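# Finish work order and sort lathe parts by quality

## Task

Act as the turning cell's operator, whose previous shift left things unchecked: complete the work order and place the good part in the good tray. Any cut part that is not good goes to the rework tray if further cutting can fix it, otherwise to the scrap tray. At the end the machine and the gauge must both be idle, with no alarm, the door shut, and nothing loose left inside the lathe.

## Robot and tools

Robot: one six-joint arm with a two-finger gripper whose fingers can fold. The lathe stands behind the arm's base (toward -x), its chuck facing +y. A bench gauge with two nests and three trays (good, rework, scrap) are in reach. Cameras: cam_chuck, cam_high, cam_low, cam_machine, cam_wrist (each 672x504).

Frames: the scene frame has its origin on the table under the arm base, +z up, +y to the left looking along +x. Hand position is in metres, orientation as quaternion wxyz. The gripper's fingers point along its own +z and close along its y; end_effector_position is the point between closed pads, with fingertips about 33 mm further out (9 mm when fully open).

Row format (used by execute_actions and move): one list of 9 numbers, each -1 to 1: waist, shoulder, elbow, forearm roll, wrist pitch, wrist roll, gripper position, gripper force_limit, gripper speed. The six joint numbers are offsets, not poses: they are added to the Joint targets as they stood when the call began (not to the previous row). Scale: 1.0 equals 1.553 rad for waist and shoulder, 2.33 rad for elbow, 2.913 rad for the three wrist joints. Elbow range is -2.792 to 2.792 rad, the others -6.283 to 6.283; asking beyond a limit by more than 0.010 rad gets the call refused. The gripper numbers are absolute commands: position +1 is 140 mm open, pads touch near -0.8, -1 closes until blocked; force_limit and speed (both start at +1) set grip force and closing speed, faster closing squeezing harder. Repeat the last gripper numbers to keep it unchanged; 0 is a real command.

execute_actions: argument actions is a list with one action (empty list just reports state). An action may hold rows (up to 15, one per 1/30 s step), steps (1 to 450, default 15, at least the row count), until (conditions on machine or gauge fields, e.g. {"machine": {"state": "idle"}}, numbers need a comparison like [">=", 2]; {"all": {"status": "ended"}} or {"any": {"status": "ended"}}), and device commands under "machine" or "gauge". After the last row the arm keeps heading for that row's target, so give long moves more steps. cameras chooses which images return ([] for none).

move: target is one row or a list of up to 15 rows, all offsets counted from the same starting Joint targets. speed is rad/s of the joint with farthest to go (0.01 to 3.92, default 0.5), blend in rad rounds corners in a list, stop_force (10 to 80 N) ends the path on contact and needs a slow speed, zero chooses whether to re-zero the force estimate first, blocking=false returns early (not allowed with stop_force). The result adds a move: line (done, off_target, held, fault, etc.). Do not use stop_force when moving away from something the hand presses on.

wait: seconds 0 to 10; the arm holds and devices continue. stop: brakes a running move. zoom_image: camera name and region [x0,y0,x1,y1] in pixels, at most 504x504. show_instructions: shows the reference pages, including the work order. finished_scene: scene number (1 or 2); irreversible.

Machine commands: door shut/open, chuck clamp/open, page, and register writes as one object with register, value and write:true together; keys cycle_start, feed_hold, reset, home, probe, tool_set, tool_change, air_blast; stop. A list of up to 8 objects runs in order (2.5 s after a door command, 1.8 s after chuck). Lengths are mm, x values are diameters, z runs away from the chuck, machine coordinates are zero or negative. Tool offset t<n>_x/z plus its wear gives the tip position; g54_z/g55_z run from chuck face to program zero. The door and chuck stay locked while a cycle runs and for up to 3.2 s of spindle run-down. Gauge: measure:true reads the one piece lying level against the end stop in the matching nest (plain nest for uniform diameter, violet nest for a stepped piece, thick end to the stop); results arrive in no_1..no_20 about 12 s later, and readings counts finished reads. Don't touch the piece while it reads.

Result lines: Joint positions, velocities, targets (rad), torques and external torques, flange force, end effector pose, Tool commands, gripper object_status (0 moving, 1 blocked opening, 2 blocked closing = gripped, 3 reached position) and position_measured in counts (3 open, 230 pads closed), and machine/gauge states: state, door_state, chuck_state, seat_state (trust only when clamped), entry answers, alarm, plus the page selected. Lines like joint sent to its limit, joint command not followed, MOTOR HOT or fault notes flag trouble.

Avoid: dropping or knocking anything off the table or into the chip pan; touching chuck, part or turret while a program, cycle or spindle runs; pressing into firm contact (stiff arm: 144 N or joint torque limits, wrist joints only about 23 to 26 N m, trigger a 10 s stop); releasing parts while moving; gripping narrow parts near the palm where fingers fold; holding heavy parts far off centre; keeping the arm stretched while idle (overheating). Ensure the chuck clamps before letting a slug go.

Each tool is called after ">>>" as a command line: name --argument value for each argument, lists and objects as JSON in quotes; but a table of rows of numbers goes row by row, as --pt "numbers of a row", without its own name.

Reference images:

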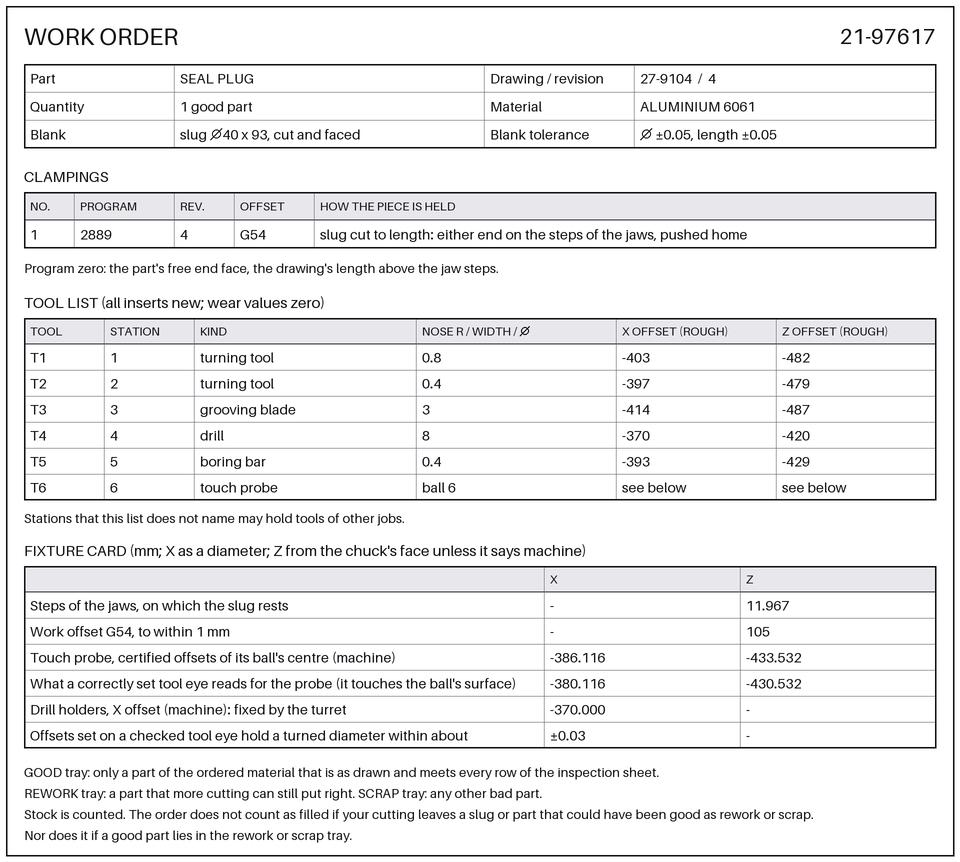

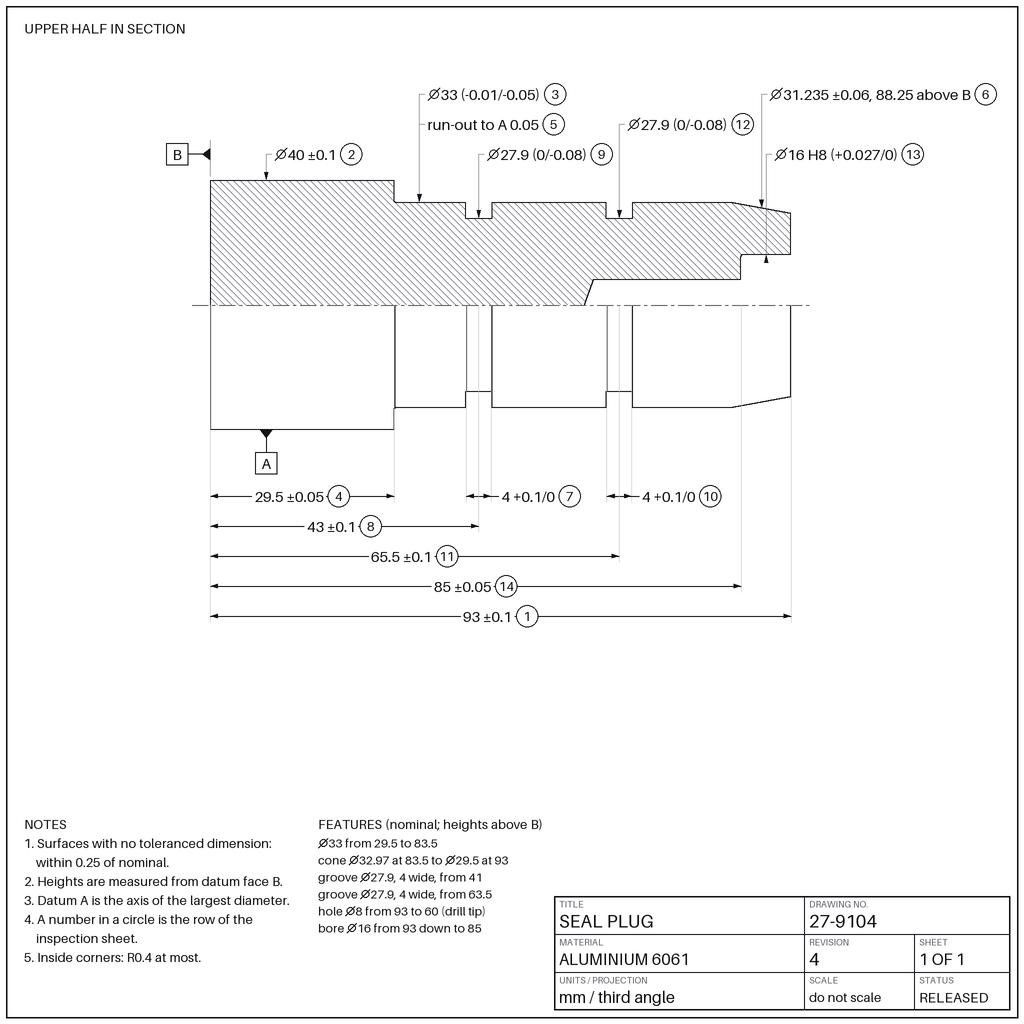

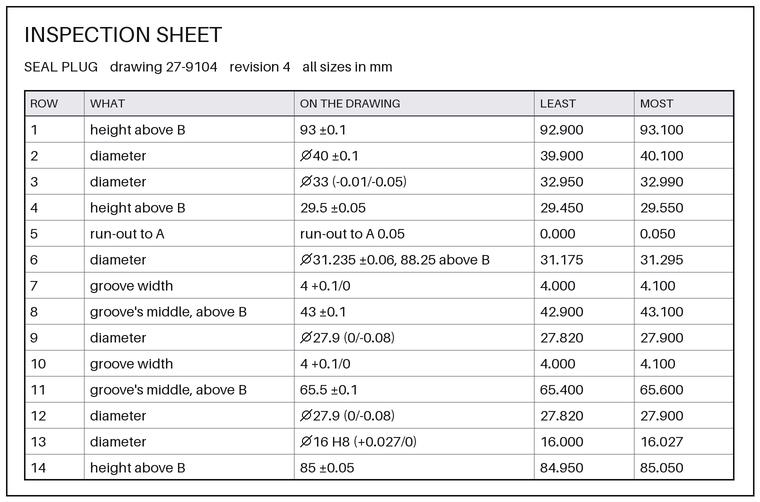

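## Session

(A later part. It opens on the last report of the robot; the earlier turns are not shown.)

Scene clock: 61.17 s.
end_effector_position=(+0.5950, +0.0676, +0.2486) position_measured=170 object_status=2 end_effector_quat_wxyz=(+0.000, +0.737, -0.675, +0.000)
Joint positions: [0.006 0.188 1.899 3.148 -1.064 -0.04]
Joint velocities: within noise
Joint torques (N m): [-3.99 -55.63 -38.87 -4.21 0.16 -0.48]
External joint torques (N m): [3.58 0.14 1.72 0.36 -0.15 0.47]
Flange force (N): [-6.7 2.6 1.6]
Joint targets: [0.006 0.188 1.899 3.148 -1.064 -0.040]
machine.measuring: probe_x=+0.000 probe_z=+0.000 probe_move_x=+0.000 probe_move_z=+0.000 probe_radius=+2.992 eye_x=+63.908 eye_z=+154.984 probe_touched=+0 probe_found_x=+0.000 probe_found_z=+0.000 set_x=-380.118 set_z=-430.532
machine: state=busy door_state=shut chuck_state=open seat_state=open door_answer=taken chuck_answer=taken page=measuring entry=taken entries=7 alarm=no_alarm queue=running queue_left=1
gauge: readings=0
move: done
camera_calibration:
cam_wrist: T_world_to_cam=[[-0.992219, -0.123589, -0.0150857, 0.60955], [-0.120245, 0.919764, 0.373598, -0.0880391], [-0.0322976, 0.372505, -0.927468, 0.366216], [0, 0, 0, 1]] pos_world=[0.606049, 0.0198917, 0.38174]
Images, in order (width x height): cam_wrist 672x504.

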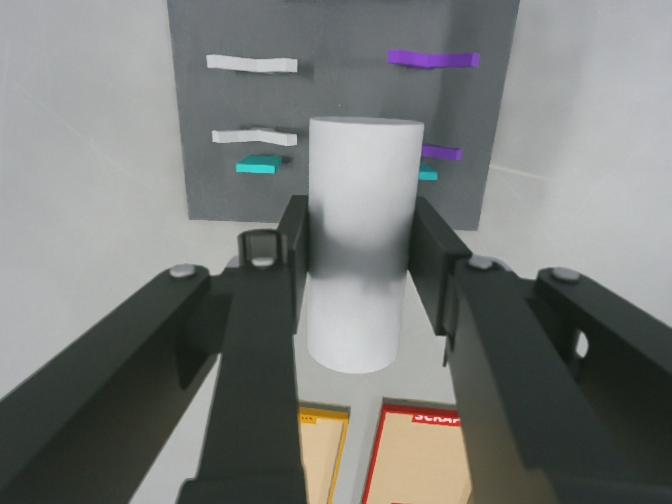

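>>> zoom_image --camera "cam_wrist" --region '[160, 0, 360, 200]'

>>> execute_actions --actions '[{"steps":450,"until":{"machine":{"queue":"done"}}}]' --cameras '["cam_low"]'

Scaled by 2.520 from the camera's 672x504 image, which has a finer 960x720 frame.

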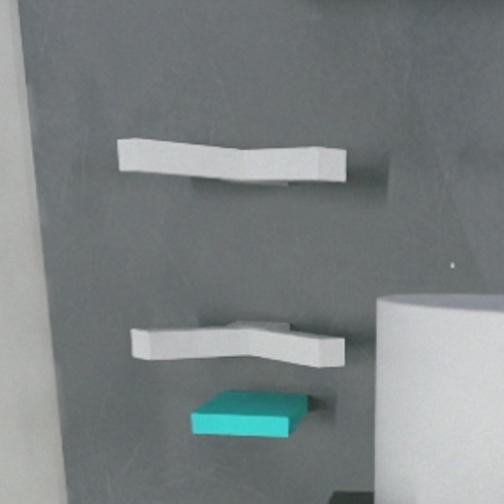

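Scene clock: 74.40 s.
end_effector_position=(+0.5949, +0.0676, +0.2486) position_measured=170 object_status=2 end_effector_quat_wxyz=(+0.000, +0.737, -0.675, +0.000)
Joint positions: [0.006 0.188 1.899 3.148 -1.064 -0.04]
Joint velocities: within noise
Joint torques (N m): [-4.04 -55.54 -38.67 -4.22 0.12 -0.5]
External joint torques (N m): [3.64 0.11 1.67 0.38 -0.12 0.5]
Flange force (N): [-6.8 2.6 1.6]
Joint targets: [0.006 0.188 1.899 3.148 -1.064 -0.040]
Tool commands: gripper/position=-1.0 gripper/force_limit=-0.2 gripper/speed=-1.0
machine.measuring: probe_x=+0.000 probe_z=+0.000 probe_move_x=+0.000 probe_move_z=+0.000 probe_radius=+2.992 eye_x=+63.908 eye_z=+154.984 probe_touched=+0 probe_found_x=+0.000 probe_found_z=+0.000 set_x=-403.291 set_z=-481.538
machine: state=idle door_state=shut chuck_state=open seat_state=open door_answer=taken chuck_answer=taken page=measuring entry=taken entries=8 alarm=no_alarm queue=done queue_left=0
gauge: readings=0
Images, in order (width x height): cam_low 672x504.

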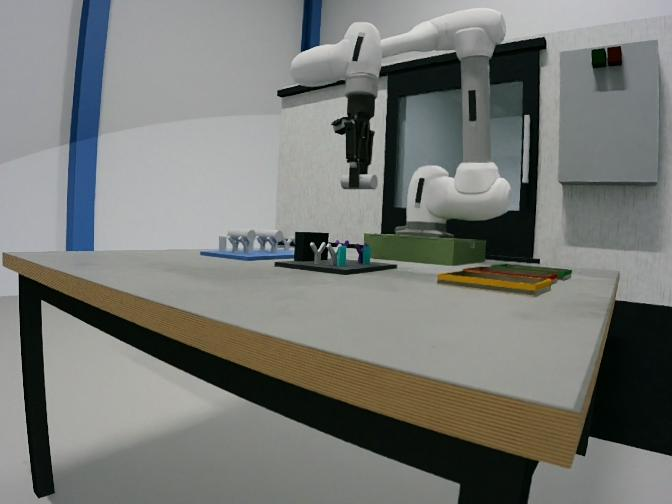

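>>> execute_actions --actions '[{"machine":[{"register":"tool_call","value":2,"write":true,"tool_change":true},{"tool_set":true}],"steps":1}]' --cameras '[]'

>>> move --target '[-0.0569,0.1294,-0.0275,0,0.0469,-0.0286,-1,-0.2,-1]' --speed 0.25 --cameras '["cam_wrist"]'

>>> zoom_image --camera "cam_wrist" --region '[200, 0, 540, 255]'

Scene clock: 79.87 s.
end_effector_position=(+0.5949, +0.0676, +0.2486) position_measured=170 object_status=2 end_effector_quat_wxyz=(+0.000, +0.737, -0.675, +0.000)
Joint positions: [0.006 0.188 1.899 3.148 -1.064 -0.04]
Joint velocities: within noise
Joint torques (N m): [-3.95 -55.5 -38.75 -4.18 0.13 -0.47]
External joint torques (N m): [3.38 0.36 1.81 0.34 -0.13 0.46]
Flange force (N): [-6.3 2.5 2.0]
Joint targets: [0.006 0.188 1.899 3.148 -1.064 -0.040]
Tool commands: gripper/position=-1.0 gripper/force_limit=-0.2 gripper/speed=-1.0
machine.measuring: probe_x=+0.000 probe_z=+0.000 probe_move_x=+0.000 probe_move_z=+0.000 probe_radius=+2.992 eye_x=+63.908 eye_z=+154.984 probe_touched=+0 probe_found_x=+0.000 probe_found_z=+0.000 set_x=-403.291 set_z=-481.538
machine: state=busy door_state=shut chuck_state=open seat_state=open door_answer=taken chuck_answer=taken page=measuring entry=taken entries=10 alarm=no_alarm queue=running queue_left=1
gauge: readings=0
No camera images: "cameras" was empty.

Scene clock: 81.00 s.
end_effector_position=(+0.6764, +0.0112, +0.1505) position_measured=170 object_status=2 end_effector_quat_wxyz=(+0.000, +0.736, -0.678, +0.000)
Joint positions: [-0.082 0.389 1.835 3.148 -0.927 -0.123]
Joint velocities: within noise
Joint torques (N m): [-3.92 -72.44 -35.43 -3.91 0.15 -0.47]
External joint torques (N m): [3.27 0.26 1.62 0.4 -0.15 0.47]
Flange force (N): [-5.7 2.2 1.2]
Joint targets: [-0.082 0.389 1.835 3.148 -0.927 -0.123]
machine.measuring: probe_x=+0.000 probe_z=+0.000 probe_move_x=+0.000 probe_move_z=+0.000 probe_radius=+2.992 eye_x=+63.908 eye_z=+154.984 probe_touched=+0 probe_found_x=+0.000 probe_found_z=+0.000 set_x=-403.291 set_z=-481.538
machine: state=busy door_state=shut chuck_state=open seat_state=open door_answer=taken chuck_answer=taken page=measuring entry=taken entries=10 alarm=no_alarm queue=running queue_left=1
gauge: readings=0
move: done
camera_calibration:
cam_wrist: T_world_to_cam=[[-0.992921, -0.117807, -0.0151483, 0.682283], [-0.114898, 0.920324, 0.373901, 0.00661543], [-0.0301069, 0.372994, -0.927345, 0.297278], [0, 0, 0, 1]] pos_world=[0.687163, -0.0365933, 0.283541]
Images, in order (width x height): cam_wrist 672x504.

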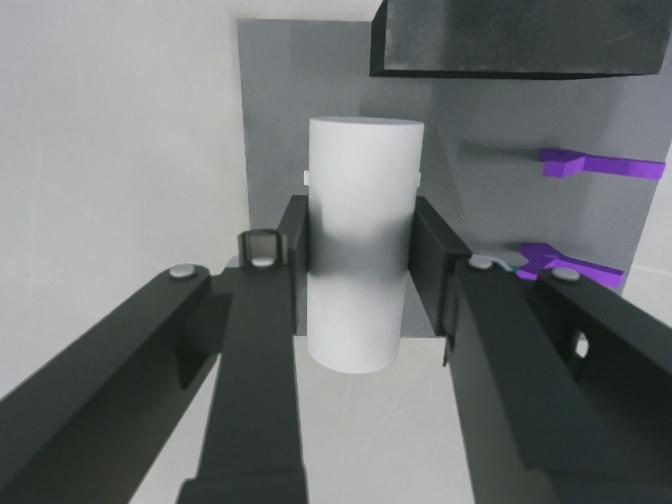

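Scaled by 1.482 from the camera's 672x504 image, which has a finer 960x720 frame.

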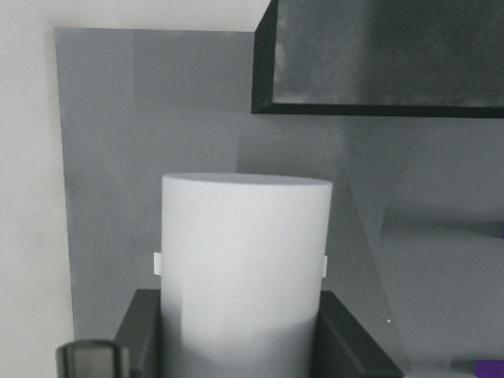

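>>> move --pt "0 -0.0554 -0.0365 0 -0.0590 0.1 -1 -0.2 -1" --pt "0 -0.0554 -0.0365 0 -0.0590 0.95 -1 -0.2 -1" --speed '[0.4,1.5]' --blend '[0.05,0]' --cameras '[]'

>>> move --target '[0.0093,0.0535,0.0384,0,0.0595,0.1334,-1,-0.2,-1]' --speed 0.4 --cameras '["cam_wrist"]'

Scene clock: 89.03 s.
end_effector_position=(+0.6763, +0.0118, +0.2491) position_measured=170 object_status=2 end_effector_quat_wxyz=(+0.000, +0.528, +0.849, +0.000)
Joint positions: [-0.082 0.303 1.75 3.148 -1.099 2.644]
Joint velocities: within noise
Joint torques (N m): [-4.03 -67.94 -39.44 -4.16 0.19 -0.4]
External joint torques (N m): [3.46 0.53 1.83 0.34 -0.22 0.4]
Flange force (N): [6.2 0.2 1.9]
Joint targets: [-0.082 0.303 1.750 3.148 -1.099 2.644]
machine.measuring: probe_x=+0.000 probe_z=+0.000 probe_move_x=+0.000 probe_move_z=+0.000 probe_radius=+2.992 eye_x=+63.908 eye_z=+154.984 probe_touched=+0 probe_found_x=+0.000 probe_found_z=+0.000 set_x=-403.291 set_z=-481.538
machine: state=busy door_state=shut chuck_state=open seat_state=open door_answer=taken chuck_answer=taken page=measuring entry=taken entries=11 alarm=no_alarm queue=running queue_left=0
gauge: readings=0
move: done
No camera images: "cameras" was empty.

Scene clock: 90.33 s.
end_effector_position=(+0.6739, +0.0211, +0.1504) position_measured=170 object_status=2 end_effector_quat_wxyz=(+0.000, +0.677, +0.736, +0.000)
Joint positions: [-0.068 0.386 1.839 3.148 -0.926 3.033]
Joint velocities: within noise
Joint torques (N m): [-4.15 -71.96 -35.14 -3.75 0.11 -0.49]
External joint torques (N m): [3.63 -0.04 1.34 0.31 -0.12 0.48]
Flange force (N): [6.2 -2.0 0.7]
Joint targets: [-0.068 0.386 1.839 3.148 -0.926 3.033]
machine.measuring: probe_x=+0.000 probe_z=+0.000 probe_move_x=+0.000 probe_move_z=+0.000 probe_radius=+2.992 eye_x=+63.908 eye_z=+154.984 probe_touched=+0 probe_found_x=+0.000 probe_found_z=+0.000 set_x=-403.291 set_z=-481.538
machine: state=busy door_state=shut chuck_state=open seat_state=open door_answer=taken chuck_answer=taken page=measuring entry=taken entries=11 alarm=no_alarm queue=running queue_left=0
gauge: readings=0
move: done
camera_calibration:
cam_wrist: T_world_to_cam=[[0.992886, 0.118201, -0.0143306, -0.66228], [0.114985, -0.920633, 0.373113, -0.11874], [0.030909, -0.372106, -0.927675, 0.268012], [0, 0, 0, 1]] pos_world=[0.662938, 0.0686947, 0.28344]
Images, in order (width x height): cam_wrist 672x504.

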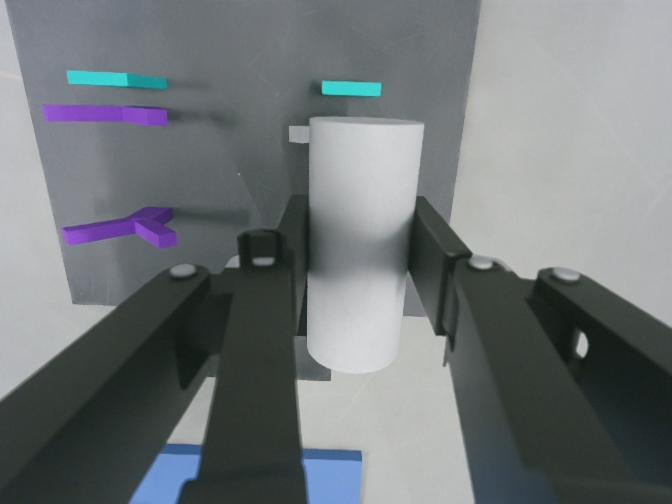

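>>> move --target '[0,0.0332,0.0154,0,0.0300,0,-1,-0.2,-1]' --speed 0.12 --cameras '["cam_wrist","cam_low"]'

>>> zoom_image --camera "cam_low" --region '[250, 180, 420, 290]'

Scene clock: 94.10 s.
end_effector_position=(+0.6722, +0.0208, +0.1001) position_measured=170 object_status=2 end_effector_quat_wxyz=(+0.000, +0.678, +0.735, +0.000)
Joint positions: [-0.068 0.437 1.875 3.148 -0.838 3.033]
Joint velocities: within noise
Joint torques (N m): [-3.92 -74.96 -32.92 -3.57 0.13 -0.47]
External joint torques (N m): [3.22 0.41 1.47 0.37 -0.13 0.47]
Flange force (N): [5.6 -1.8 1.1]
Joint targets: [-0.068 0.437 1.875 3.148 -0.838 3.033]
machine.measuring: probe_x=+0.000 probe_z=+0.000 probe_move_x=+0.000 probe_move_z=+0.000 probe_radius=+2.992 eye_x=+63.908 eye_z=+154.984 probe_touched=+0 probe_found_x=+0.000 probe_found_z=+0.000 set_x=-403.291 set_z=-481.538
machine: state=busy door_state=shut chuck_state=open seat_state=open door_answer=taken chuck_answer=taken page=measuring entry=taken entries=11 alarm=no_alarm queue=running queue_left=0
gauge: readings=0
move: done
camera_calibration:
cam_wrist: T_world_to_cam=[[0.992942, 0.117711, -0.0145001, -0.661351], [0.114585, -0.920576, 0.373376, -0.0997751], [0.0306021, -0.372403, -0.927567, 0.221522], [0, 0, 0, 1]] pos_world=[0.661337, 0.0684933, 0.233141]
Images, in order (width x height): cam_low 672x504, cam_wrist 672x504.

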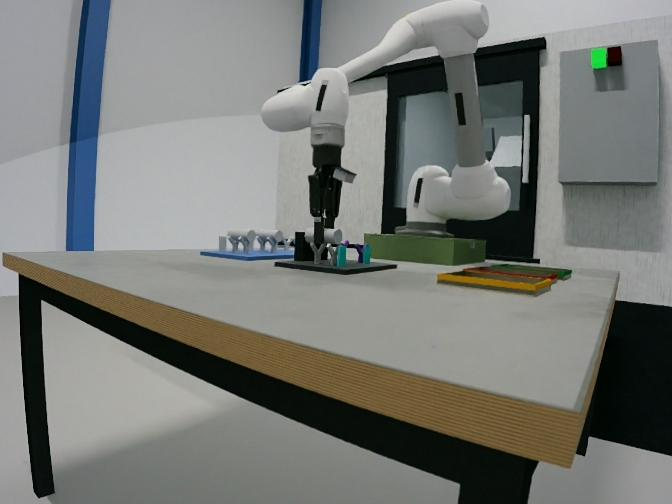

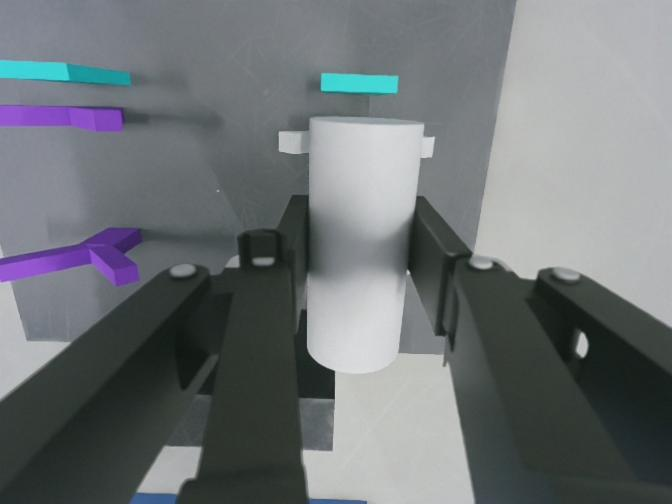

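Scaled by 2.965 from the camera's 672x504 image, which has a finer 960x720 frame.

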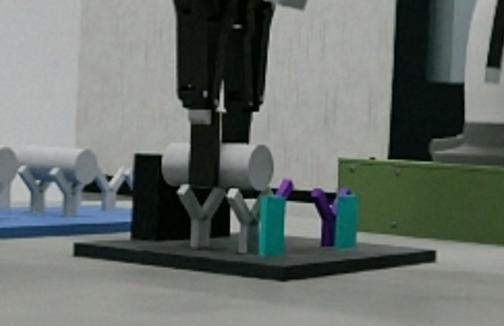

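>>> move --target '[0,0.0139,0.0058,0,0.0121,0,-1,-0.2,-1]' --speed 0.02 --stop_force 10 --cameras '["cam_wrist","cam_low"]'

>>> zoom_image --camera "cam_low" --region '[250, 180, 420, 290]'

Scene clock: 98.70 s.
end_effector_position=(+0.6713, +0.0207, +0.0856) position_measured=170 object_status=2 end_effector_quat_wxyz=(+0.000, +0.678, +0.735, +0.000)
Joint positions: [-0.068 0.453 1.885 3.148 -0.813 3.033]
Joint velocities: within noise
Joint torques (N m): [-2.09 -73 -36.88 -2.68 3.55 -0.5]
External joint torques (N m): [1.47 -2.08 6.21 -0.44 -3.56 0.5]
Flange force (N): [3.6 -12.0 -5.2]
Joint targets: [-0.068 0.453 1.885 3.148 -0.813 3.033]
machine.measuring: probe_x=+0.000 probe_z=+0.000 probe_move_x=+0.000 probe_move_z=+0.000 probe_radius=+2.992 eye_x=+63.908 eye_z=+154.984 probe_touched=+0 probe_found_x=+0.000 probe_found_z=+0.000 set_x=-397.445 set_z=-479.252
machine: state=idle door_state=shut chuck_state=open seat_state=open door_answer=taken chuck_answer=taken page=measuring entry=taken entries=11 alarm=no_alarm queue=done queue_left=0
gauge: readings=0
move: contact
camera_calibration:
cam_wrist: T_world_to_cam=[[0.992953, 0.117623, -0.0144787, -0.660661], [0.114492, -0.920552, 0.373464, -0.0943099], [0.0305995, -0.372489, -0.927532, 0.208063], [0, 0, 0, 1]] pos_world=[0.660437, 0.068393, 0.218641]
Images, in order (width x height): cam_low 672x504, cam_wrist 672x504.

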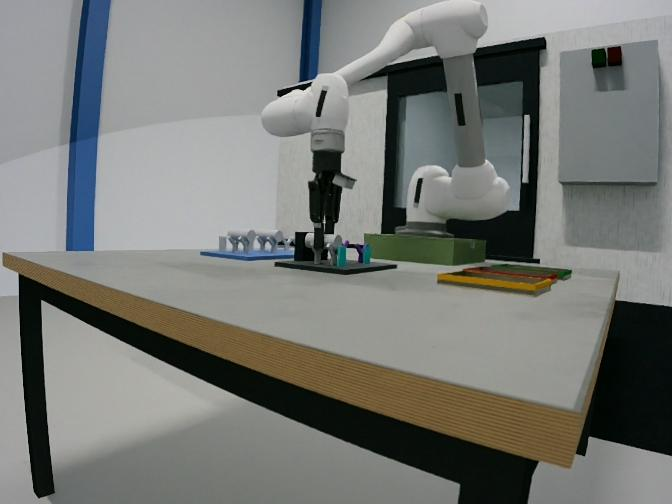

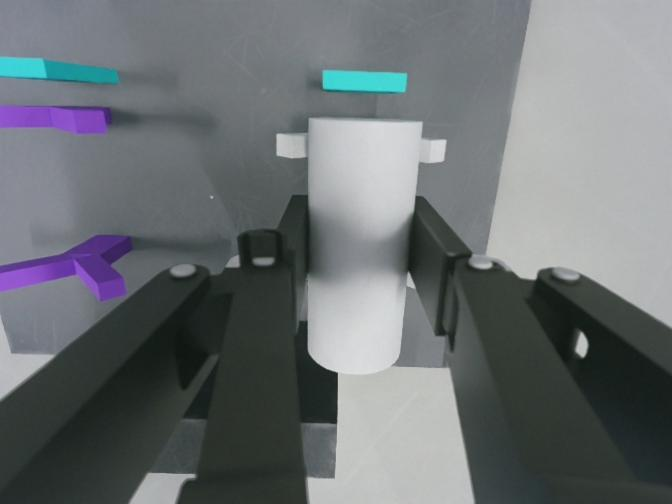

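Scaled by 2.965 from the camera's 672x504 image, which has a finer 960x720 frame.

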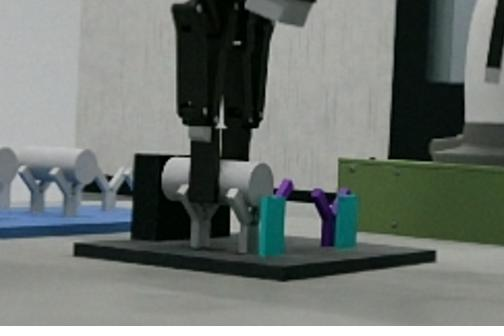

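>>> execute_actions --actions '[{"machine":[{"register":"tool_call","value":3,"write":true,"tool_change":true},{"tool_set":true}],"steps":1}]' --cameras '[]'

>>> move --target '[0.0180,0,0,0,0,0.0096,-1,-0.2,-1]' --speed 0.015 --stop_force 12 --cameras '["cam_wrist","cam_low"]'

Scene clock: 99.90 s.
end_effector_position=(+0.6713, +0.0207, +0.0856) position_measured=170 object_status=2 end_effector_quat_wxyz=(+0.000, +0.678, +0.735, +0.000)
Joint positions: [-0.068 0.453 1.885 3.148 -0.813 3.033]
Joint velocities: within noise
Joint torques (N m): [-1.98 -73.41 -36.93 -2.72 3.55 -0.52]
External joint torques (N m): [1.38 -1.76 6.26 -0.4 -3.56 0.52]
Flange force (N): [3.4 -11.8 -4.8]
Joint targets: [-0.068 0.453 1.885 3.148 -0.813 3.033]
Tool commands: gripper/position=-1.0 gripper/force_limit=-0.2 gripper/speed=-1.0
machine.measuring: probe_x=+0.000 probe_z=+0.000 probe_move_x=+0.000 probe_move_z=+0.000 probe_radius=+2.992 eye_x=+63.908 eye_z=+154.984 probe_touched=+0 probe_found_x=+0.000 probe_found_z=+0.000 set_x=-397.445 set_z=-479.252
machine: state=busy door_state=shut chuck_state=open seat_state=open door_answer=taken chuck_answer=taken page=measuring entry=taken entries=13 alarm=no_alarm queue=running queue_left=1
gauge: readings=0
No camera images: "cameras" was empty.

Scene clock: 101.83 s.
end_effector_position=(+0.6708, +0.0343, +0.0856) position_measured=171 object_status=2 end_effector_quat_wxyz=(+0.000, +0.678, +0.735, +0.000)
Joint positions: [-0.048 0.453 1.885 3.148 -0.813 3.053]
Joint velocities: within noise
Joint torques (N m): [5.58 -68.6 -31.24 -0.49 1.91 -1.03]
External joint torques (N m): [-6.37 -6.42 0.59 -2.63 -1.91 1.03]
Flange force (N): [-7.7 -8.2 -10.5]
Joint targets: [-0.048 0.453 1.885 3.148 -0.813 3.053]
machine.measuring: probe_x=+0.000 probe_z=+0.000 probe_move_x=+0.000 probe_move_z=+0.000 probe_radius=+2.992 eye_x=+63.908 eye_z=+154.984 probe_touched=+0 probe_found_x=+0.000 probe_found_z=+0.000 set_x=-397.445 set_z=-479.252
machine: state=busy door_state=shut chuck_state=open seat_state=open door_answer=taken chuck_answer=taken page=measuring entry=taken entries=13 alarm=no_alarm queue=running queue_left=1
gauge: readings=0
move: contact
camera_calibration:
cam_wrist: T_world_to_cam=[[0.992944, 0.117678, -0.0146333, -0.661741], [0.114595, -0.920461, 0.373657, -0.0817586], [0.030502, -0.372697, -0.927452, 0.213246], [0, 0, 0, 1]] pos_world=[0.659937, 0.0820931, 0.218641]
Images, in order (width x height): cam_low 672x504, cam_wrist 672x504.

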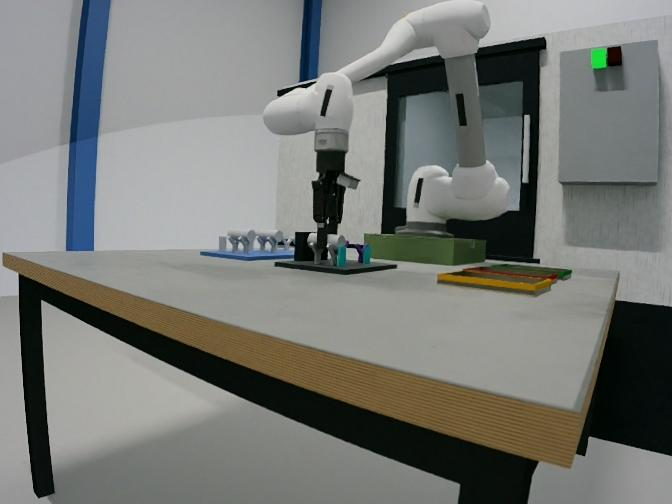

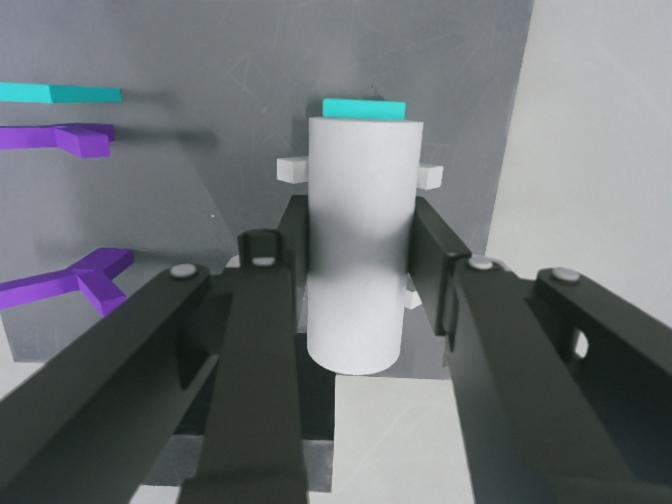

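>>> execute_actions --actions '[{"rows":[[0,0,0,0,0,0,0.1,-0.2,-1]],"steps":70}]' --cameras '[]'

>>> move --target '[0,-0.0431,-0.0163,0,-0.0357,0,0.1,-0.2,-1]' --speed 0.12 --cameras '["cam_wrist"]'

>>> execute_actions --actions '[{"gauge":{"measure":true},"steps":2}]' --cameras '["cam_wrist"]'

Scene clock: 105.23 s.
end_effector_position=(+0.6708, +0.0343, +0.0856) position_measured=117 object_status=3 end_effector_quat_wxyz=(+0.000, +0.678, +0.735, +0.000)
Joint positions: [-0.048 0.453 1.885 3.148 -0.813 3.053]
Joint velocities: within noise
Joint torques (N m): [-3.83 -73.47 -30.81 -3.53 0.15 -0.51]
External joint torques (N m): [3.13 -1.65 0.15 0.41 -0.15 0.51]
Flange force (N): [5.5 -1.8 -2.1]
Joint targets: [-0.048 0.453 1.885 3.148 -0.813 3.053]
machine.measuring: probe_x=+0.000 probe_z=+0.000 probe_move_x=+0.000 probe_move_z=+0.000 probe_radius=+2.992 eye_x=+63.908 eye_z=+154.984 probe_touched=+0 probe_found_x=+0.000 probe_found_z=+0.000 set_x=-397.445 set_z=-479.252
machine: state=busy door_state=shut chuck_state=open seat_state=open door_answer=taken chuck_answer=taken page=measuring entry=taken entries=13 alarm=no_alarm queue=running queue_left=1
gauge: readings=0
No camera images: "cameras" was empty.

Scene clock: 106.37 s.
end_effector_position=(+0.6711, +0.0347, +0.1468) position_measured=117 object_status=3 end_effector_quat_wxyz=(+0.000, +0.677, +0.736, +0.000)
Joint positions: [-0.048 0.386 1.847 3.148 -0.917 3.053]
Joint velocities: within noise
Joint torques (N m): [-3.92 -69.96 -33.76 -3.8 0.06 -0.48]
External joint torques (N m): [3.49 -1.52 0.29 0.41 -0.07 0.48]
Flange force (N): [6.0 -2.1 -1.4]
Joint targets: [-0.048 0.386 1.847 3.148 -0.917 3.053]
machine.measuring: probe_x=+0.000 probe_z=+0.000 probe_move_x=+0.000 probe_move_z=+0.000 probe_radius=+2.992 eye_x=+63.908 eye_z=+154.984 probe_touched=+0 probe_found_x=+0.000 probe_found_z=+0.000 set_x=-397.445 set_z=-479.252
machine: state=busy door_state=shut chuck_state=open seat_state=open door_answer=taken chuck_answer=taken page=measuring entry=taken entries=14 alarm=no_alarm queue=running queue_left=0
gauge: readings=0
move: done
camera_calibration:
cam_wrist: T_world_to_cam=[[0.99291, 0.118105, -0.0134693, -0.66132], [0.114566, -0.920566, 0.373408, -0.104264], [0.0317021, -0.372304, -0.927569, 0.269325], [0, 0, 0, 1]] pos_world=[0.660038, 0.0823943, 0.279843]
Images, in order (width x height): cam_wrist 672x504.

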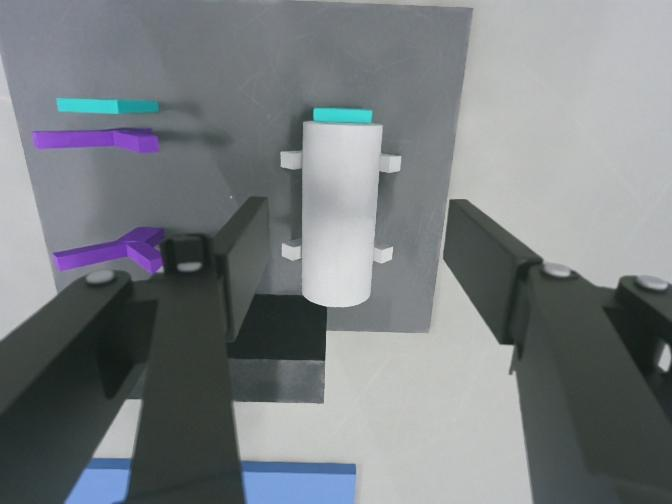

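Scene clock: 106.63 s.
end_effector_position=(+0.6711, +0.0347, +0.1468) position_measured=117 object_status=3 end_effector_quat_wxyz=(+0.000, +0.677, +0.736, +0.000)
Joint positions: [-0.048 0.386 1.847 3.148 -0.917 3.053]
Joint velocities: within noise
Joint torques (N m): [-3.9 -69.65 -33.71 -3.79 0.2 -0.5]
External joint torques (N m): [3.16 -1.68 0.24 0.38 -0.2 0.5]
Flange force (N): [5.5 -2.1 -1.9]
Joint targets: [-0.048 0.386 1.847 3.148 -0.917 3.053]
Tool commands: gripper/position=+0.1 gripper/force_limit=-0.2 gripper/speed=-1.0
machine.measuring: probe_x=+0.000 probe_z=+0.000 probe_move_x=+0.000 probe_move_z=+0.000 probe_radius=+2.992 eye_x=+63.908 eye_z=+154.984 probe_touched=+0 probe_found_x=+0.000 probe_found_z=+0.000 set_x=-397.445 set_z=-479.252
machine: state=busy door_state=shut chuck_state=open seat_state=open door_answer=taken chuck_answer=taken page=measuring entry=taken entries=14 alarm=no_alarm queue=running queue_left=0
gauge: state=busy message=started readings=0
camera_calibration:
cam_wrist: T_world_to_cam=[[0.992913, 0.11807, -0.013562, -0.661293], [0.114568, -0.92057, 0.373397, -0.104262], [0.0316022, -0.372305, -0.927572, 0.269392], [0, 0, 0, 1]] pos_world=[0.660038, 0.0823942, 0.279843]
Images, in order (width x height): cam_wrist 672x504.

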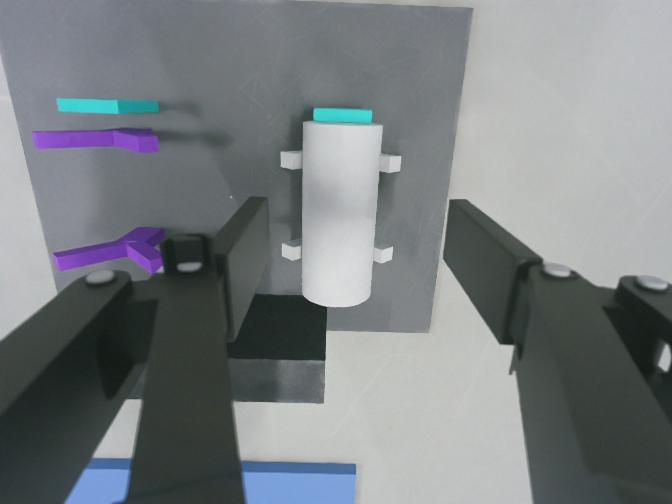

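>>> execute_actions --actions '[{"steps":450,"until":{"gauge":{"readings":[">=",1]}}}]' --cameras '[]'

Scene clock: 118.57 s.
end_effector_position=(+0.6711, +0.0347, +0.1467) position_measured=117 object_status=3 end_effector_quat_wxyz=(+0.000, +0.677, +0.736, +0.000)
Joint positions: [-0.048 0.386 1.847 3.148 -0.917 3.053]
Joint velocities: within noise
Joint torques (N m): [-3.9 -70.11 -33.75 -3.79 0.14 -0.46]
External joint torques (N m): [3.32 -1.58 0.24 0.38 -0.15 0.46]
Flange force (N): [5.7 -2.0 -1.7]
Joint targets: [-0.048 0.386 1.847 3.148 -0.917 3.053]
Tool commands: gripper/position=+0.1 gripper/force_limit=-0.2 gripper/speed=-1.0
machine.measuring: probe_x=+0.000 probe_z=+0.000 probe_move_x=+0.000 probe_move_z=+0.000 probe_radius=+2.992 eye_x=+63.908 eye_z=+154.984 probe_touched=+0 probe_found_x=+0.000 probe_found_z=+0.000 set_x=-414.494 set_z=-487.469
machine: state=idle door_state=shut chuck_state=open seat_state=open door_answer=taken chuck_answer=taken page=measuring entry=taken entries=14 alarm=no_alarm queue=done queue_left=0
gauge: message=started readings=1 no_1=92.986 no_2=39.973 no_3=39.970 no_4=92.989 no_5=0.001 no_6=39.971 no_9=39.976 no_12=39.975 no_14=92.983
No camera images: "cameras" was empty.

>>> execute_actions --actions '[{"machine":[{"register":"tool_call","value":4,"write":true,"tool_change":true},{"tool_set":true},{"register":"tool_call","value":5,"write":true,"tool_change":true},{"tool_set":true},{"home":true},{"door":"open"}],"steps":1}]' --cameras '[]'

>>> move --target '[0,0.0431,0.0163,0,0.0357,0,0.1,-0.2,-1]' --speed 0.1 --cameras '[]'

>>> execute_actions --actions '[{"rows":[[0,0,0,0,0,0,-1,-0.2,-1]],"steps":75}]' --cameras '["cam_wrist"]'

Scene clock: 121.23 s.
end_effector_position=(+0.6711, +0.0347, +0.1467) position_measured=117 object_status=3 end_effector_quat_wxyz=(+0.000, +0.677, +0.736, +0.000)
Joint positions: [-0.048 0.386 1.847 3.148 -0.917 3.053]
Joint velocities: within noise
Joint torques (N m): [-3.8 -70.26 -33.73 -3.78 0.18 -0.45]
External joint torques (N m): [3.21 -1.39 0.18 0.37 -0.19 0.45]
Flange force (N): [5.5 -1.6 -1.6]
Joint targets: [-0.048 0.386 1.847 3.148 -0.917 3.053]
Tool commands: gripper/position=+0.1 gripper/force_limit=-0.2 gripper/speed=-1.0
machine.measuring: probe_x=+0.000 probe_z=+0.000 probe_move_x=+0.000 probe_move_z=+0.000 probe_radius=+2.992 eye_x=+63.908 eye_z=+154.984 probe_touched=+0 probe_found_x=+0.000 probe_found_z=+0.000 set_x=-414.494 set_z=-487.469
machine: state=busy door_state=shut chuck_state=open seat_state=open door_answer=taken chuck_answer=taken page=measuring entry=taken entries=16 alarm=no_alarm queue=running queue_left=5
gauge: message=started readings=1 no_1=92.986 no_2=39.973 no_3=39.970 no_4=92.989 no_5=0.001 no_6=39.971 no_9=39.976 no_12=39.975 no_14=92.983
No camera images: "cameras" was empty.

Scene clock: 122.53 s.
end_effector_position=(+0.6707, +0.0343, +0.0855) position_measured=117 object_status=3 end_effector_quat_wxyz=(+0.000, +0.678, +0.735, +0.000)
Joint positions: [-0.048 0.453 1.885 3.148 -0.813 3.053]
Joint velocities: within noise
Joint torques (N m): [-3.86 -73.41 -30.68 -3.53 0.2 -0.48]
External joint torques (N m): [3.06 -1.77 0 0.41 -0.2 0.48]
Flange force (N): [5.3 -1.6 -2.4]
Joint targets: [-0.048 0.453 1.885 3.148 -0.813 3.053]
machine.measuring: probe_x=+0.000 probe_z=+0.000 probe_move_x=+0.000 probe_move_z=+0.000 probe_radius=+2.992 eye_x=+63.908 eye_z=+154.984 probe_touched=+0 probe_found_x=+0.000 probe_found_z=+0.000 set_x=-414.494 set_z=-487.469
machine: state=busy door_state=shut chuck_state=open seat_state=open door_answer=taken chuck_answer=taken page=measuring entry=taken entries=16 alarm=no_alarm queue=running queue_left=5
gauge: message=started readings=1 no_1=92.986 no_2=39.973 no_3=39.970 no_4=92.989 no_5=0.001 no_6=39.971 no_9=39.976 no_12=39.975 no_14=92.983
move: done
No camera images: "cameras" was empty.

Scene clock: 125.23 s.
end_effector_position=(+0.6708, +0.0343, +0.0856) position_measured=171 object_status=2 end_effector_quat_wxyz=(+0.000, +0.678, +0.735, +0.000)
Joint positions: [-0.048 0.453 1.885 3.148 -0.813 3.053]
Joint velocities: within noise
Joint torques (N m): [-2.12 -68.6 -45.34 -2.97 9.61 -1.04]
External joint torques (N m): [1.49 -6.57 14.69 -0.15 -9.61 1.04]
Flange force (N): [4.8 -30.0 -16.2]
Joint targets: [-0.048 0.453 1.885 3.148 -0.813 3.053]
machine.measuring: probe_x=+0.000 probe_z=+0.000 probe_move_x=+0.000 probe_move_z=+0.000 probe_radius=+2.992 eye_x=+63.908 eye_z=+154.984 probe_touched=+0 probe_found_x=+0.000 probe_found_z=+0.000 set_x=-414.494 set_z=-487.469
machine: state=busy door_state=shut chuck_state=open seat_state=open door_answer=taken chuck_answer=taken page=measuring entry=taken entries=16 alarm=no_alarm queue=running queue_left=5
gauge: message=started readings=1 no_1=92.986 no_2=39.973 no_3=39.970 no_4=92.989 no_5=0.001 no_6=39.971 no_9=39.976 no_12=39.975 no_14=92.983
camera_calibration:
cam_wrist: T_world_to_cam=[[0.992956, 0.117577, -0.0145942, -0.66175], [0.114487, -0.920474, 0.373658, -0.0816867], [0.0305001, -0.372697, -0.927452, 0.213247], [0, 0, 0, 1]] pos_world=[0.659936, 0.0820929, 0.218642]
Images, in order (width x height): cam_wrist 672x504.

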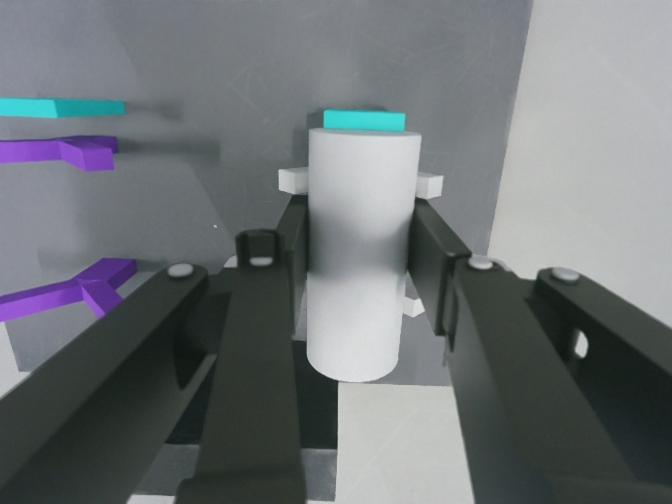

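>>> move --pt "0 -0.0431 -0.0163 0 -0.0357 0 -1 -0.2 -1" --pt "0 -0.0966 -0.0579 0 -0.0982 0 -1 -0.2 -1" --pt "-0.935 -0.4945 0.0721 -0.0041 -0.2022 -0.4696 -1 -0.2 -1" --speed '[0.1,0.3,0.6]' --blend '[0.02,0.08,0]' --cameras '["cam_wrist","cam_chuck"]'

Scene clock: 130.33 s.
end_effector_position=(+0.0710, -0.3520, +0.4088) position_measured=171 object_status=2 end_effector_quat_wxyz=(+0.004, +0.706, +0.708, -0.001)
Joint positions: [-1.5 -0.315 2.053 3.136 -1.402 1.685]
Joint velocities: within noise
Joint torques (N m): [-3.31 -9.32 -43.71 -4.64 0.29 -0.63]
External joint torques (N m): [3.12 0.89 2.13 0.39 -0.32 0.63]
Flange force (N): [2.3 10.2 3.0]
Joint targets: [-1.500 -0.315 2.053 3.136 -1.402 1.685]
machine.measuring: probe_x=+0.000 probe_z=+0.000 probe_move_x=+0.000 probe_move_z=+0.000 probe_radius=+2.992 eye_x=+63.908 eye_z=+154.984 probe_touched=+0 probe_found_x=+0.000 probe_found_z=+0.000 set_x=-414.494 set_z=-487.469
machine: state=busy door_state=shut chuck_state=open seat_state=open door_answer=taken chuck_answer=taken page=measuring entry=taken entries=17 alarm=no_alarm queue=running queue_left=4
gauge: message=started readings=1 no_1=92.986 no_2=39.973 no_3=39.970 no_4=92.989 no_5=0.001 no_6=39.971 no_9=39.976 no_12=39.975 no_14=92.983
move: done
camera_calibration:
cam_wrist: T_world_to_cam=[[0.9992, 0.0384138, -0.0111033, -0.0457441], [0.039749, -0.924003, 0.380313, -0.488055], [0.00434975, -0.380451, -0.924791, 0.385345], [0, 0, 0, 1]] pos_world=[0.0634311, -0.302603, 0.541469]
Images, in order (width x height): cam_chuck 672x504, cam_wrist 672x504.

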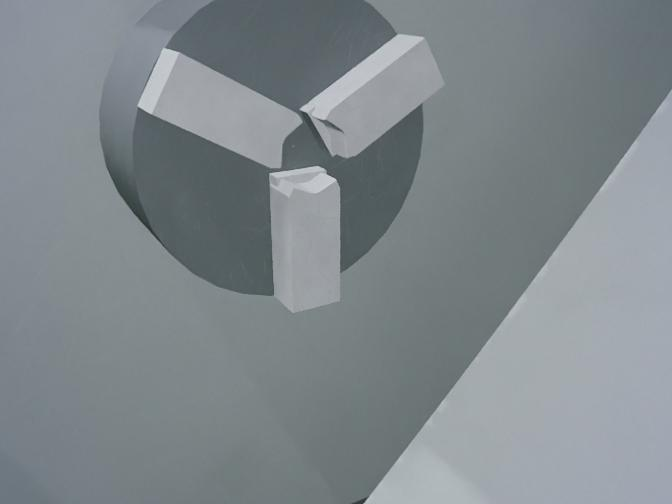

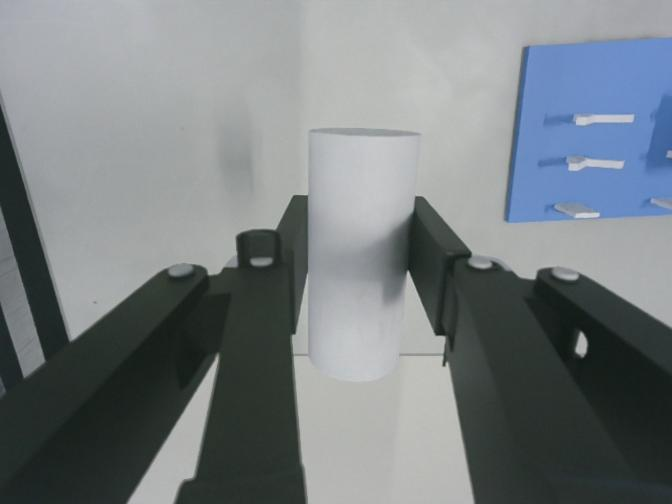

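Zoom the chuck for chips while waiting.

>>> zoom_image --camera "cam_chuck" --region '[230, 70, 390, 230]'

>>> execute_actions --actions '[{"steps":450,"until":{"machine":{"queue_left":["<=",3]}}}]' --cameras '[]'

Scaled by 3.150 from the camera's 672x504 image, which has a finer 960x720 frame.

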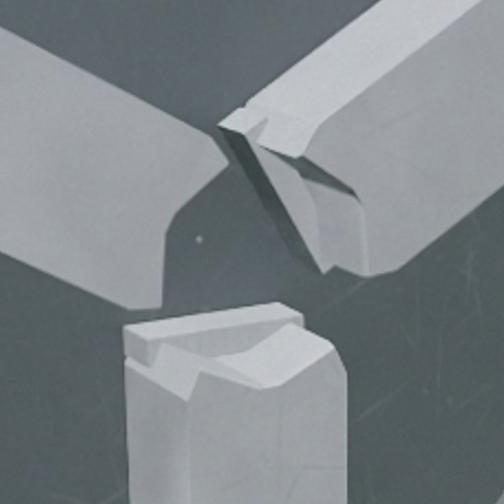

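Scene clock: 135.93 s.
end_effector_position=(+0.0709, -0.3520, +0.4088) position_measured=171 object_status=2 end_effector_quat_wxyz=(+0.004, +0.706, +0.708, -0.001)
Joint positions: [-1.5 -0.315 2.053 3.136 -1.402 1.685]
Joint velocities: within noise
Joint torques (N m): [-3.04 -9.02 -43.79 -4.58 0.21 -0.47]
External joint torques (N m): [2.97 0.29 2.23 0.33 -0.24 0.47]
Flange force (N): [3.3 9.1 3.2]
Joint targets: [-1.500 -0.315 2.053 3.136 -1.402 1.685]
Tool commands: gripper/position=-1.0 gripper/force_limit=-0.2 gripper/speed=-1.0
machine.measuring: probe_x=+0.000 probe_z=+0.000 probe_move_x=+0.000 probe_move_z=+0.000 probe_radius=+2.992 eye_x=+63.908 eye_z=+154.984 probe_touched=+0 probe_found_x=+0.000 probe_found_z=+0.000 set_x=+0.000 set_z=-420.121
machine: state=busy door_state=shut chuck_state=open seat_state=open door_answer=taken chuck_answer=taken page=measuring entry=taken entries=19 alarm=no_alarm queue=running queue_left=3
gauge: message=started readings=1 no_1=92.986 no_2=39.973 no_3=39.970 no_4=92.989 no_5=0.001 no_6=39.971 no_9=39.976 no_12=39.975 no_14=92.983
No camera images: "cameras" was empty.

>>> execute_actions --actions '[{"steps":450,"until":{"machine":{"door_state":"open"}}}]' --cameras '[]'

Scene clock: 151.50 s.
end_effector_position=(+0.0709, -0.3520, +0.4088) position_measured=171 object_status=2 end_effector_quat_wxyz=(+0.004, +0.706, +0.708, -0.001)
Joint positions: [-1.5 -0.315 2.053 3.136 -1.402 1.685]
Joint velocities: within noise
Joint torques (N m): [-3.25 -9.1 -43.79 -4.6 0.2 -0.46]
External joint torques (N m): [3.23 0.32 2.15 0.34 -0.23 0.46]
Flange force (N): [3.2 9.8 3.1]
Joint targets: [-1.500 -0.315 2.053 3.136 -1.402 1.685]
Tool commands: gripper/position=-1.0 gripper/force_limit=-0.2 gripper/speed=-1.0
machine.measuring: probe_x=+0.000 probe_z=+0.000 probe_move_x=+0.000 probe_move_z=+0.000 probe_radius=+2.992 eye_x=+63.908 eye_z=+154.984 probe_touched=+0 probe_found_x=+0.000 probe_found_z=+0.000 set_x=+0.000 set_z=-420.121
machine: state=busy door_state=shut chuck_state=open seat_state=open door_answer=taken chuck_answer=taken page=measuring entry=taken entries=20 alarm=no_alarm queue=running queue_left=2
gauge: message=started readings=1 no_1=92.986 no_2=39.973 no_3=39.970 no_4=92.989 no_5=0.001 no_6=39.971 no_9=39.976 no_12=39.975 no_14=92.983
No camera images: "cameras" was empty.

>>> execute_actions --actions '[{"steps":450,"until":{"machine":{"door_state":"open"}}}]' --cameras '[]'

Scene clock: 155.00 s.
end_effector_position=(+0.0709, -0.3520, +0.4088) position_measured=171 object_status=2 end_effector_quat_wxyz=(+0.004, +0.706, +0.708, -0.001)
Joint positions: [-1.5 -0.315 2.053 3.136 -1.402 1.685]
Joint velocities: within noise
Joint torques (N m): [-3.07 -8.94 -43.69 -4.6 0.23 -0.51]
External joint torques (N m): [2.97 0.33 2.04 0.34 -0.25 0.51]
Flange force (N): [3.0 9.2 2.9]
Joint targets: [-1.500 -0.315 2.053 3.136 -1.402 1.685]
Tool commands: gripper/position=-1.0 gripper/force_limit=-0.2 gripper/speed=-1.0
machine.measuring: probe_x=+0.000 probe_z=+0.000 probe_move_x=+0.000 probe_move_z=+0.000 probe_radius=+2.992 eye_x=+63.908 eye_z=+154.984 probe_touched=+0 probe_found_x=+0.000 probe_found_z=+0.000 set_x=-392.781 set_z=-429.055
machine: state=idle door_state=open chuck_state=open seat_state=open door_answer=taken chuck_answer=taken page=measuring entry=taken entries=21 alarm=no_alarm queue=running queue_left=0
gauge: message=started readings=1 no_1=92.986 no_2=39.973 no_3=39.970 no_4=92.989 no_5=0.001 no_6=39.971 no_9=39.976 no_12=39.975 no_14=92.983
No camera images: "cameras" was empty.


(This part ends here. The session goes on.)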